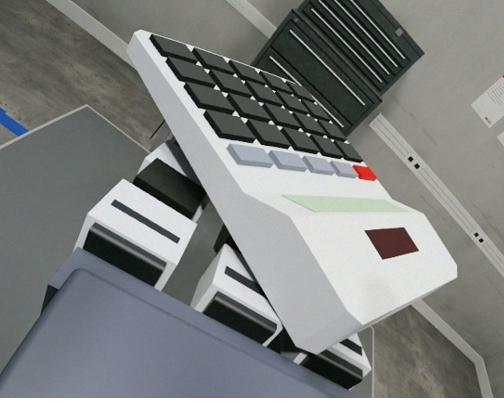

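Emit:
execute_actions(actions=[[[0,0,0,0,0,0, 0.0,-1.0,-0.70,0.609, -0.0283,-0.845,-0.55,-0.08, -0.0333,-0.835,-0.55,-0.22, 0.571,-0.5,-0.35,0.5, 0.75,-0.8]],[[0,0,0,0,0,0, 0.0,-1.0,-0.65,0.609, -0.0283,-0.845,-0.55,-0.08, -0.0333,-0.845,-0.55,-0.22, 0.571,-0.5,-0.35,0.5, 0.75,-0.8]]], cameras=[])

Emit:
execute_actions(actions=[[[0,0,0,0,0,0, 0.0,-1.0,-0.62,0.609, -0.0283,-0.845,-0.55,-0.08, -0.0333,-0.845,-0.55,-0.22, 0.571,-0.5,-0.35,0.5, 0.75,-0.8]]], cameras=["cam_wrist"])

Scene clock: 995.70 s.
end_effector_position=(+0.6162, +0.0654, +0.4938) hand_goal=(+0.000, -1.000, -0.650, +0.608, -0.028, -0.846, -0.550, -0.080, -0.034, -0.846, -0.550, -0.220, +0.570, -0.500, -0.350, +0.500) hand_measured=(-0.002, -1.000, -0.658, +0.606, -0.024, -0.876, -0.566, -0.096, -0.030, -0.856, -0.560, -0.218, +0.572, -0.498, -0.346, +0.500) hand_current_ma=(-2, +0, -12, -2, +5, -71, -28, -29, +3, -18, -14, +1, +3, +3, +4, +0) hand_state=(goal, goal, goal, goal, goal, blocked, goal, goal, goal, goal, goal, goal, goal, goal, goal, goal) hand_current_limit=0.75 hand_speed=-0.80 end_effector_quat_wxyz=(+0.496, +0.463, +0.529, +0.510)
Joint positions: [-0.135 -1.159 2.2 -4.206 -1.317 -0.06]
Joint velocities: within noise
Joint torques (N m): [5.45 -33.71 -11.46 -1.6 2.34 0.43]
Wrist force (N): [-0.3 0.4 0.4]
Wrist torque (N m): [0.13 0.05 -0.05]
Wrist force, peak (N): [-0.3 0.7 0.4]
Hand target: +0.6162, +0.0654, +0.4938; +0.496, +0.463, +0.529, +0.510
Off the commanded pose: 0.000 m, 0 deg.
Step readings (end_effector_position):
0: (+0.6162, +0.0654, +0.4938)
1: (+0.6162, +0.0654, +0.4938)
2: (+0.6162, +0.0654, +0.4938)
4: (+0.6162, +0.0654, +0.4938)
8: (+0.6162, +0.0654, +0.4938)
15: (+0.6162, +0.0654, +0.4938)
16: (+0.6162, +0.0654, +0.4938)
17: (+0.6162, +0.0654, +0.4938)
19: (+0.6162, +0.0654, +0.4938)
23: (+0.6162, +0.0654, +0.4938)
30: (+0.6162, +0.0654, +0.4938)
No camera images: "cameras" was empty.

Scene clock: 996.40 s.
end_effector_position=(+0.6162, +0.0654, +0.4938) hand_goal=(+0.000, -1.000, -0.620, +0.608, -0.028, -0.846, -0.550, -0.080, -0.034, -0.846, -0.550, -0.220, +0.570, -0.500, -0.350, +0.500) hand_measured=(-0.002, -1.000, -0.628, +0.606, -0.024, -0.876, -0.566, -0.096, -0.030, -0.856, -0.560, -0.218, +0.572, -0.498, -0.346, +0.500) hand_current_ma=(-2, +0, -12, -2, +5, -71, -28, -29, +3, -18, -14, +1, +3, +3, +4, +0) hand_state=(goal, goal, goal, goal, goal, blocked, goal, goal, goal, goal, goal, goal, goal, goal, goal, goal) hand_current_limit=0.75 hand_speed=-0.80 end_effector_quat_wxyz=(+0.496, +0.463, +0.529, +0.510)
Joint positions: [-0.135 -1.159 2.2 -4.206 -1.317 -0.06]
Joint velocities: within noise
Joint torques (N m): [5.28 -33.81 -11.05 -1.62 2.29 0.27]
Wrist force (N): [-0.2 0.4 0.1]
Wrist torque (N m): [0.15 0.04 -0.04]
Wrist force, peak (N): [-0.3 0.8 0.2]
Hand target: +0.6162, +0.0654, +0.4938; +0.496, +0.463, +0.529, +0.510
Off the commanded pose: 0.000 m, 0 deg.
Step readings (end_effector_position):
0: (+0.6162, +0.0654, +0.4938)
1: (+0.6162, +0.0654, +0.4938)
2: (+0.6162, +0.0654, +0.4938)
4: (+0.6162, +0.0654, +0.4938)
8: (+0.6162, +0.0654, +0.4938)
15: (+0.6162, +0.0654, +0.4938)
Images, in order (width x height): cam_wrist 672x504.

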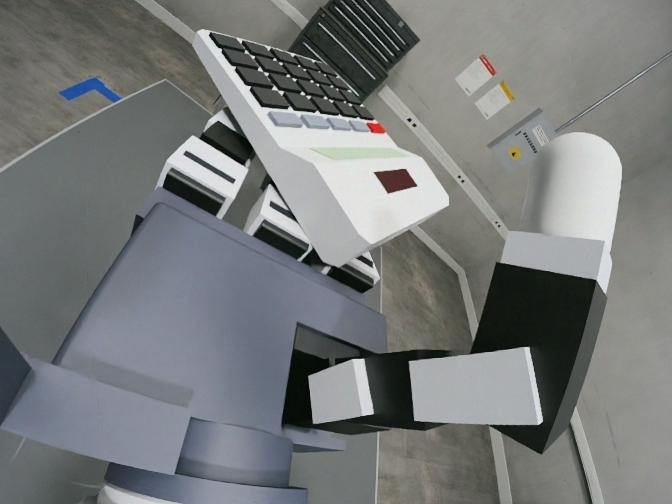

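Emit:
execute_actions(actions=[[[0,0,0,0,0,0, 0.0,-1.0,-0.58,0.609, -0.0283,-0.845,-0.55,-0.08, -0.0333,-0.845,-0.55,-0.22, 0.571,-0.5,-0.35,0.5, 0.75,-0.8]]], cameras=[])

Emit:
execute_actions(actions=[[[0,0,0,0,0,0, 0.0,-1.0,-0.55,0.609, -0.0283,-0.845,-0.55,-0.08, -0.0333,-0.845,-0.55,-0.22, 0.571,-0.5,-0.35,0.5, 0.75,-0.8]]], cameras=["cam_wrist"])

Scene clock: 1005.73 s.
end_effector_position=(+0.6162, +0.0654, +0.4938) hand_goal=(+0.000, -1.000, -0.580, +0.608, -0.028, -0.846, -0.550, -0.080, -0.034, -0.846, -0.550, -0.220, +0.570, -0.500, -0.350, +0.500) hand_measured=(-0.002, -1.000, -0.598, +0.606, -0.024, -0.876, -0.566, -0.090, -0.032, -0.860, -0.560, -0.218, +0.572, -0.498, -0.346, +0.500) hand_current_ma=(-2, +0, -32, -2, +3, -71, -28, -15, +1, -23, -14, +1, +3, +3, +4, +0) hand_state=(goal, goal, goal, goal, goal, blocked, goal, goal, goal, goal, goal, goal, goal, goal, goal, goal) hand_current_limit=0.75 hand_speed=-0.80 end_effector_quat_wxyz=(+0.496, +0.463, +0.529, +0.510)
Joint positions: [-0.135 -1.159 2.2 -4.206 -1.317 -0.06]
Joint velocities: within noise
Joint torques (N m): [5.69 -33.81 -11.6 -1.63 2.2 0.24]
Wrist force (N): [-0.2 0.6 0.1]
Wrist torque (N m): [0.17 0.04 -0.04]
Wrist force, peak (N): [-0.3 0.7 0.4]
Hand target: +0.6162, +0.0654, +0.4938; +0.496, +0.463, +0.529, +0.510
Off the commanded pose: 0.000 m, 0 deg.
Step readings (end_effector_position):
0: (+0.6162, +0.0654, +0.4938)
1: (+0.6162, +0.0654, +0.4938)
2: (+0.6162, +0.0654, +0.4938)
4: (+0.6162, +0.0654, +0.4938)
8: (+0.6162, +0.0654, +0.4938)
15: (+0.6162, +0.0654, +0.4938)
No camera images: "cameras" was empty.

Scene clock: 1006.43 s.
end_effector_position=(+0.6162, +0.0654, +0.4938) hand_goal=(+0.000, -1.000, -0.550, +0.608, -0.028, -0.846, -0.550, -0.080, -0.034, -0.846, -0.550, -0.220, +0.570, -0.500, -0.350, +0.500) hand_measured=(+0.000, -1.000, -0.572, +0.606, -0.026, -0.876, -0.566, -0.084, -0.034, -0.862, -0.560, -0.220, +0.572, -0.498, -0.346, +0.500) hand_current_ma=(-1, +0, -45, -2, +2, -71, -26, -6, +0, -31, -14, +0, +3, +3, +4, +0) hand_state=(goal, goal, blocked, goal, goal, blocked, goal, goal, goal, goal, goal, goal, goal, goal, goal, goal) hand_current_limit=0.75 hand_speed=-0.80 end_effector_quat_wxyz=(+0.496, +0.463, +0.529, +0.510)
Joint positions: [-0.135 -1.159 2.2 -4.206 -1.317 -0.06]
Joint velocities: within noise
Joint torques (N m): [6.14 -34.08 -11.46 -1.7 2.25 0.28]
Wrist force (N): [-0.2 0.4 0.2]
Wrist torque (N m): [0.13 0.03 -0.04]
Wrist force, peak (N): [-0.2 0.5 0.4]
Hand target: +0.6162, +0.0654, +0.4938; +0.496, +0.463, +0.529, +0.510
Off the commanded pose: 0.000 m, 0 deg.
Step readings (end_effector_position):
0: (+0.6162, +0.0654, +0.4938)
1: (+0.6162, +0.0654, +0.4938)
2: (+0.6162, +0.0654, +0.4938)
4: (+0.6162, +0.0654, +0.4938)
8: (+0.6162, +0.0654, +0.4938)
15: (+0.6162, +0.0654, +0.4938)
Images, in order (width x height): cam_wrist 672x504.

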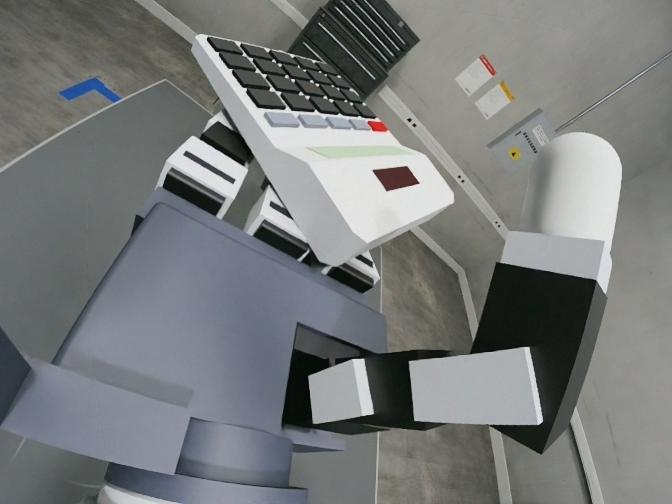

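Emit:
execute_actions(actions=[[[0,0,0,0,0,0, 0.0,-1.0,-0.56,0.68, -0.0283,-0.86,-0.55,-0.03, -0.0333,-0.83,-0.55,-0.22, 0.571,-0.5,-0.35,0.5, 0.75,-0.8]],[[0,0,0,0,0,0, 0.0,-1.0,-0.575,0.76, -0.0283,-0.88,-0.55,0.02, -0.0333,-0.825,-0.55,-0.22, 0.571,-0.5,-0.35,0.5, 0.75,-0.8]]], cameras=["cam_wrist"])

Scene clock: 1020.37 s.
end_effector_position=(+0.6162, +0.0654, +0.4938) hand_goal=(+0.000, -1.000, -0.576, +0.760, -0.028, -0.880, -0.550, +0.020, -0.034, -0.826, -0.550, -0.220, +0.570, -0.500, -0.350, +0.500) hand_measured=(+0.000, -1.000, -0.582, +0.752, -0.028, -0.896, -0.566, +0.014, -0.034, -0.860, -0.560, -0.220, +0.572, -0.498, -0.346, +0.500) hand_current_ma=(+0, +0, -8, -12, +0, -29, -26, -7, +0, -86, -14, +0, +3, +3, +4, +0) hand_state=(goal, goal, goal, goal, goal, goal, goal, goal, goal, blocked, goal, goal, goal, goal, goal, goal) hand_current_limit=0.75 hand_speed=-0.80 end_effector_quat_wxyz=(+0.496, +0.463, +0.529, +0.510)
Joint positions: [-0.135 -1.159 2.2 -4.206 -1.317 -0.06]
Joint velocities: within noise
Joint torques (N m): [5.89 -34.42 -11.4 -1.65 2.26 0.21]
Wrist force (N): [-0.3 0.6 0.1]
Wrist torque (N m): [0.16 0.04 -0.04]
Wrist force, peak (N): [-0.3 0.7 0.3]
Hand target: +0.6162, +0.0654, +0.4938; +0.496, +0.463, +0.529, +0.510
Off the commanded pose: 0.000 m, 0 deg.
Step readings (end_effector_position):
0: (+0.6162, +0.0654, +0.4938)
1: (+0.6162, +0.0654, +0.4938)
2: (+0.6162, +0.0654, +0.4938)
4: (+0.6162, +0.0654, +0.4938)
8: (+0.6162, +0.0654, +0.4938)
15: (+0.6162, +0.0654, +0.4938)
16: (+0.6162, +0.0654, +0.4938)
17: (+0.6162, +0.0654, +0.4938)
19: (+0.6162, +0.0654, +0.4938)
23: (+0.6162, +0.0654, +0.4938)
30: (+0.6162, +0.0654, +0.4938)
Images, in order (width x height): cam_wrist 672x504.

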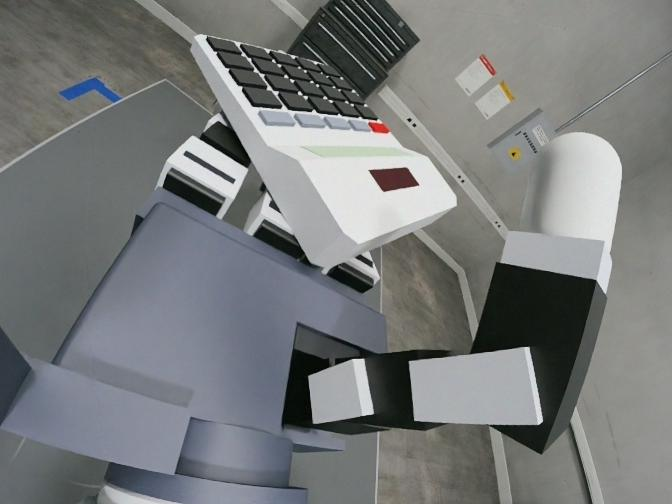

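Emit:
execute_actions(actions=[[[0,0,0,0,0,0, -0.033,-1.0,-0.57,0.80, -0.061,-0.875,-0.55,0.02, -0.067,-0.81,-0.55,-0.30, 0.571,-0.5,-0.35,0.5, 0.75,-0.8]],[[0,0,0,0,0,0, -0.067,-1.0,-0.575,0.86, -0.094,-0.875,-0.55,0.02, -0.10,-0.795,-0.55,-0.38, 0.571,-0.5,-0.35,0.5, 0.75,-0.8]]], cameras=["cam_wrist"])

Emit:
zoom_image(camera="cam_wrist", region=[100, 0, 480, 300])

Scene clock: 1059.27 s.
end_effector_position=(+0.6162, +0.0654, +0.4938) hand_goal=(-0.068, -1.000, -0.576, +0.860, -0.094, -0.876, -0.550, +0.020, -0.100, -0.796, -0.550, -0.380, +0.570, -0.500, -0.350, +0.500) hand_measured=(-0.066, -1.000, -0.582, +0.854, -0.092, -0.898, -0.564, +0.016, -0.096, -0.826, -0.560, -0.378, +0.572, -0.498, -0.346, +0.500) hand_current_ma=(+2, +0, -8, -7, +2, -47, -23, -5, +4, -70, -14, +1, +3, +3, +4, +0) hand_state=(goal, goal, goal, goal, goal, blocked, goal, goal, goal, blocked, goal, goal, goal, goal, goal, goal) hand_current_limit=0.75 hand_speed=-0.80 end_effector_quat_wxyz=(+0.496, +0.463, +0.529, +0.510)
Joint positions: [-0.135 -1.159 2.2 -4.206 -1.317 -0.06]
Joint velocities: within noise
Joint torques (N m): [6.71 -34.55 -11.89 -1.66 2.23 0]
Wrist force (N): [-0.2 0.3 0.4]
Wrist torque (N m): [0.10 0.03 -0.04]
Wrist force, peak (N): [-0.3 0.7 0.5]
Hand target: +0.6162, +0.0654, +0.4938; +0.496, +0.463, +0.529, +0.510
Off the commanded pose: 0.000 m, 0 deg.
Step readings (end_effector_position):
0: (+0.6162, +0.0654, +0.4938)
1: (+0.6162, +0.0654, +0.4938)
2: (+0.6162, +0.0654, +0.4938)
4: (+0.6162, +0.0654, +0.4938)
8: (+0.6162, +0.0654, +0.4938)
15: (+0.6162, +0.0654, +0.4938)
16: (+0.6162, +0.0654, +0.4938)
17: (+0.6162, +0.0654, +0.4938)
19: (+0.6162, +0.0654, +0.4938)
23: (+0.6162, +0.0654, +0.4938)
30: (+0.6162, +0.0654, +0.4938)
Images, in order (width x height): cam_wrist 672x504.

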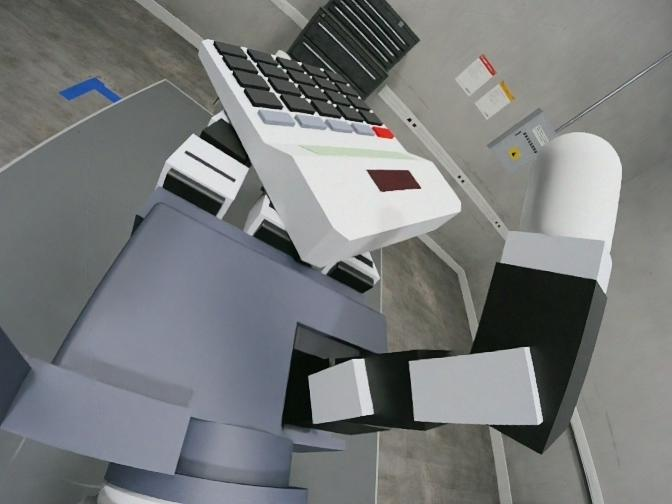

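Scaled by 1.326 from the camera's 672x504 image, which has a finer 960x720 frame.

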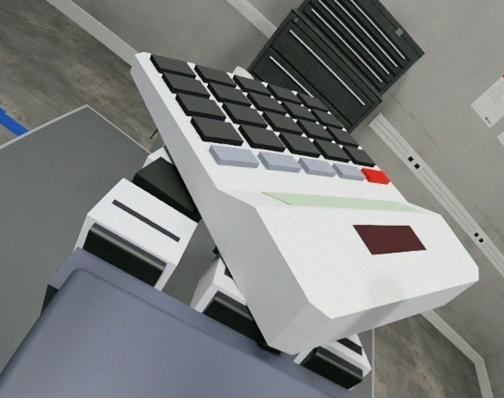

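Emit:
execute_actions(actions=[[[0,0,0,0,0,0, -0.12,-1.0,-0.62,0.86, -0.128,-0.885,-0.55,0.03, -0.134,-0.795,-0.55,-0.45, 0.571,-0.5,-0.35,0.5, 0.75,-0.8]],[[0,0,0,0,0,0, -0.167,-1.0,-0.65,0.86, -0.161,-0.895,-0.55,0.04, -0.167,-0.785,-0.55,-0.52, 0.571,-0.5,-0.35,0.5, 0.75,-0.8]]], cameras=["cam_wrist"])

Emit:
zoom_image(camera="cam_wrist", region=[100, 0, 480, 300])

Scene clock: 1076.13 s.
end_effector_position=(+0.6162, +0.0654, +0.4938) hand_goal=(-0.168, -1.000, -0.650, +0.860, -0.162, -0.896, -0.550, +0.040, -0.168, -0.786, -0.550, -0.520, +0.570, -0.500, -0.350, +0.500) hand_measured=(-0.164, -1.000, -0.650, +0.858, -0.156, -0.922, -0.564, +0.024, -0.164, -0.812, -0.560, -0.518, +0.572, -0.498, -0.346, +0.500) hand_current_ma=(+4, +0, +0, -1, +6, -60, -24, -28, +3, -56, -14, +2, +3, +3, +4, +0) hand_state=(goal, goal, goal, goal, goal, blocked, goal, goal, goal, blocked, goal, goal, goal, goal, goal, goal) hand_current_limit=0.75 hand_speed=-0.80 end_effector_quat_wxyz=(+0.496, +0.463, +0.529, +0.510)
Joint positions: [-0.135 -1.159 2.2 -4.206 -1.317 -0.06]
Joint velocities: within noise
Joint torques (N m): [7.09 -34.84 -11.85 -1.79 2.17 -0.12]
Wrist force (N): [-0.4 0.6 0.3]
Wrist torque (N m): [0.14 0.06 -0.04]
Wrist force, peak (N): [-0.3 0.7 0.4]
Hand target: +0.6162, +0.0654, +0.4938; +0.496, +0.463, +0.529, +0.510
Off the commanded pose: 0.000 m, 0 deg.
Step readings (end_effector_position):
0: (+0.6162, +0.0654, +0.4938)
1: (+0.6162, +0.0654, +0.4938)
2: (+0.6162, +0.0654, +0.4938)
4: (+0.6162, +0.0654, +0.4938)
8: (+0.6162, +0.0654, +0.4938)
15: (+0.6162, +0.0654, +0.4938)
16: (+0.6162, +0.0654, +0.4938)
17: (+0.6162, +0.0654, +0.4938)
19: (+0.6162, +0.0654, +0.4938)
23: (+0.6162, +0.0654, +0.4938)
30: (+0.6162, +0.0654, +0.4938)
Images, in order (width x height): cam_wrist 672x504.

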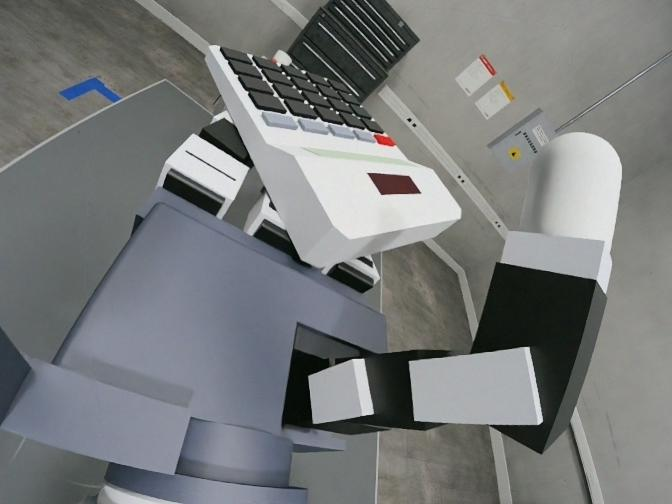

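Scaled by 1.326 from the camera's 672x504 image, which has a finer 960x720 frame.

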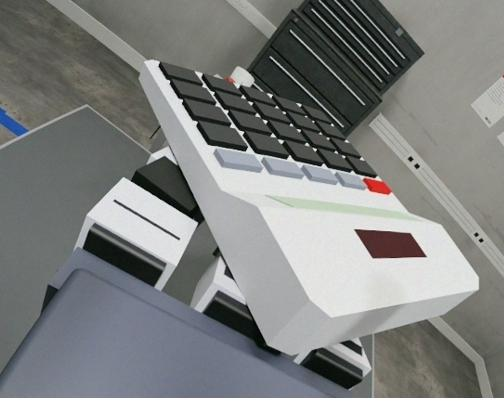

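Emit:
execute_actions(actions=[[[0,0,0,0,0,0, 0.0,-1.0,-0.68,0.70, -0.161,-0.895,-0.55,0.04, -0.167,-0.785,-0.55,-0.52, 0.571,-0.5,-0.35,0.5, 0.75,-0.8]],[[0,0,0,0,0,0, 0.0,-1.0,-0.61,0.70, -0.161,-0.895,-0.55,0.04, -0.167,-0.785,-0.55,-0.52, 0.571,-0.5,-0.35,0.5, 0.75,-0.8]],[[0,0,0,0,0,0, 0.0,-1.0,-0.58,0.70, -0.161,-0.895,-0.55,0.04, -0.167,-0.785,-0.55,-0.52, 0.571,-0.5,-0.35,0.5, 0.75,-0.8]]], cameras=["cam_wrist"])

Scene clock: 1108.23 s.
end_effector_position=(+0.6162, +0.0654, +0.4938) hand_goal=(+0.000, -1.000, -0.580, +0.700, -0.162, -0.896, -0.550, +0.040, -0.168, -0.786, -0.550, -0.520, +0.570, -0.500, -0.350, +0.500) hand_measured=(-0.002, -1.000, -0.600, +0.700, -0.160, -0.924, -0.564, +0.032, -0.166, -0.810, -0.560, -0.520, +0.572, -0.498, -0.346, +0.500) hand_current_ma=(-2, +0, -38, +0, +2, -65, -25, -11, +1, -55, -14, +0, +3, +3, +4, +0) hand_state=(goal, goal, blocked, goal, goal, blocked, goal, goal, goal, blocked, goal, goal, goal, goal, goal, goal) hand_current_limit=0.75 hand_speed=-0.80 end_effector_quat_wxyz=(+0.496, +0.463, +0.529, +0.510)
Joint positions: [-0.135 -1.159 2.2 -4.206 -1.317 -0.06]
Joint velocities: within noise
Joint torques (N m): [7.52 -34.82 -11.75 -1.77 2.16 -0.24]
Wrist force (N): [-0.3 0.4 0.2]
Wrist torque (N m): [0.13 0.05 -0.03]
Wrist force, peak (N): [-0.2 0.8 0.2]
Hand target: +0.6162, +0.0654, +0.4938; +0.496, +0.463, +0.529, +0.510
Off the commanded pose: 0.000 m, 0 deg.
Step readings (end_effector_position):
0: (+0.6162, +0.0654, +0.4938)
1: (+0.6162, +0.0654, +0.4938)
2: (+0.6162, +0.0654, +0.4938)
4: (+0.6162, +0.0654, +0.4938)
8: (+0.6162, +0.0654, +0.4938)
15: (+0.6162, +0.0654, +0.4938)
16: (+0.6162, +0.0654, +0.4938)
17: (+0.6162, +0.0654, +0.4938)
19: (+0.6162, +0.0654, +0.4938)
23: (+0.6162, +0.0654, +0.4938)
30: (+0.6162, +0.0654, +0.4938)
31: (+0.6162, +0.0654, +0.4938)
32: (+0.6162, +0.0654, +0.4938)
34: (+0.6162, +0.0654, +0.4938)
38: (+0.6162, +0.0654, +0.4938)
45: (+0.6162, +0.0654, +0.4938)
Images, in order (width x height): cam_wrist 672x504.

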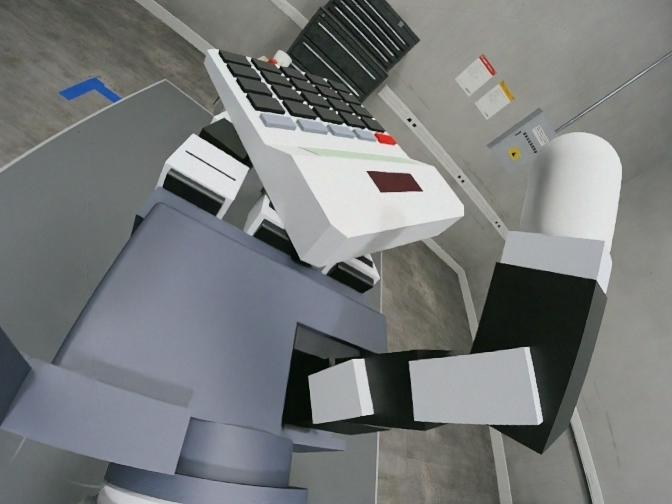

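Emit:
execute_actions(actions=[[[0,0,0,0,0,0, 0.0,-1.0,-0.58,0.70, -0.161,-0.895,-0.55,0.04, -0.167,-0.9,-0.57,-0.52, 0.571,-0.5,-0.35,0.5, 0.75,-0.8]],[[0,0,0,0,0,0, 0.0,-1.0,-0.58,0.70, -0.161,-0.895,-0.55,0.04, -0.10,-1.0,-0.75,-0.52, 0.571,-0.5,-0.35,0.5, 0.75,-0.8]]], cameras=["cam_wrist"])

Scene clock: 1114.10 s.
end_effector_position=(+0.6162, +0.0654, +0.4938) hand_goal=(+0.000, -1.000, -0.580, +0.700, -0.162, -0.896, -0.550, +0.040, -0.100, -1.000, -0.750, -0.520, +0.570, -0.500, -0.350, +0.500) hand_measured=(-0.002, -1.000, -0.592, +0.700, -0.160, -0.924, -0.564, +0.032, -0.102, -1.000, -0.750, -0.520, +0.572, -0.498, -0.346, +0.500) hand_current_ma=(-2, +0, -19, +0, +2, -65, -25, -11, -2, +0, +0, +0, +3, +3, +4, +0) hand_state=(goal, goal, goal, goal, goal, blocked, goal, goal, goal, goal, goal, goal, goal, goal, goal, goal) hand_current_limit=0.75 hand_speed=-0.80 end_effector_quat_wxyz=(+0.496, +0.463, +0.529, +0.510)
Joint positions: [-0.135 -1.159 2.2 -4.206 -1.317 -0.06]
Joint velocities: within noise
Joint torques (N m): [6.93 -34.46 -12.67 -1.79 2.19 -0.31]
Wrist force (N): [-0.4 0.5 0.3]
Wrist torque (N m): [0.12 0.06 -0.04]
Wrist force, peak (N): [-0.1 0.7 0.3]
Hand target: +0.6162, +0.0654, +0.4938; +0.496, +0.463, +0.529, +0.510
Off the commanded pose: 0.000 m, 0 deg.
Step readings (end_effector_position):
0: (+0.6162, +0.0654, +0.4938)
1: (+0.6162, +0.0654, +0.4938)
2: (+0.6162, +0.0654, +0.4938)
4: (+0.6162, +0.0654, +0.4938)
8: (+0.6162, +0.0654, +0.4938)
15: (+0.6162, +0.0654, +0.4938)
16: (+0.6162, +0.0654, +0.4938)
17: (+0.6162, +0.0654, +0.4938)
19: (+0.6162, +0.0654, +0.4938)
23: (+0.6162, +0.0654, +0.4938)
30: (+0.6162, +0.0654, +0.4938)
Images, in order (width x height): cam_wrist 672x504.

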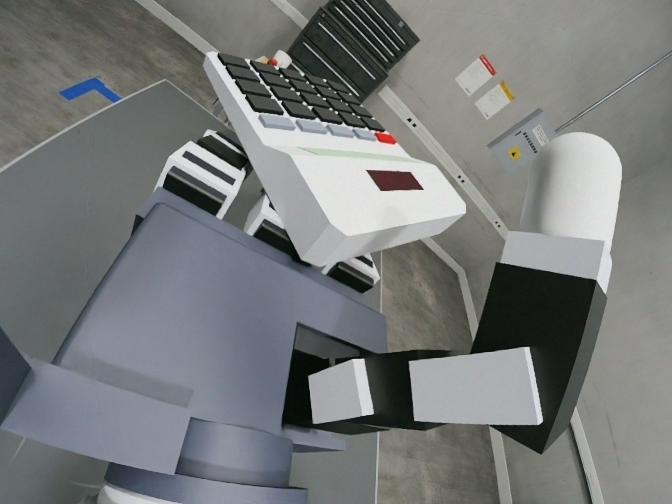

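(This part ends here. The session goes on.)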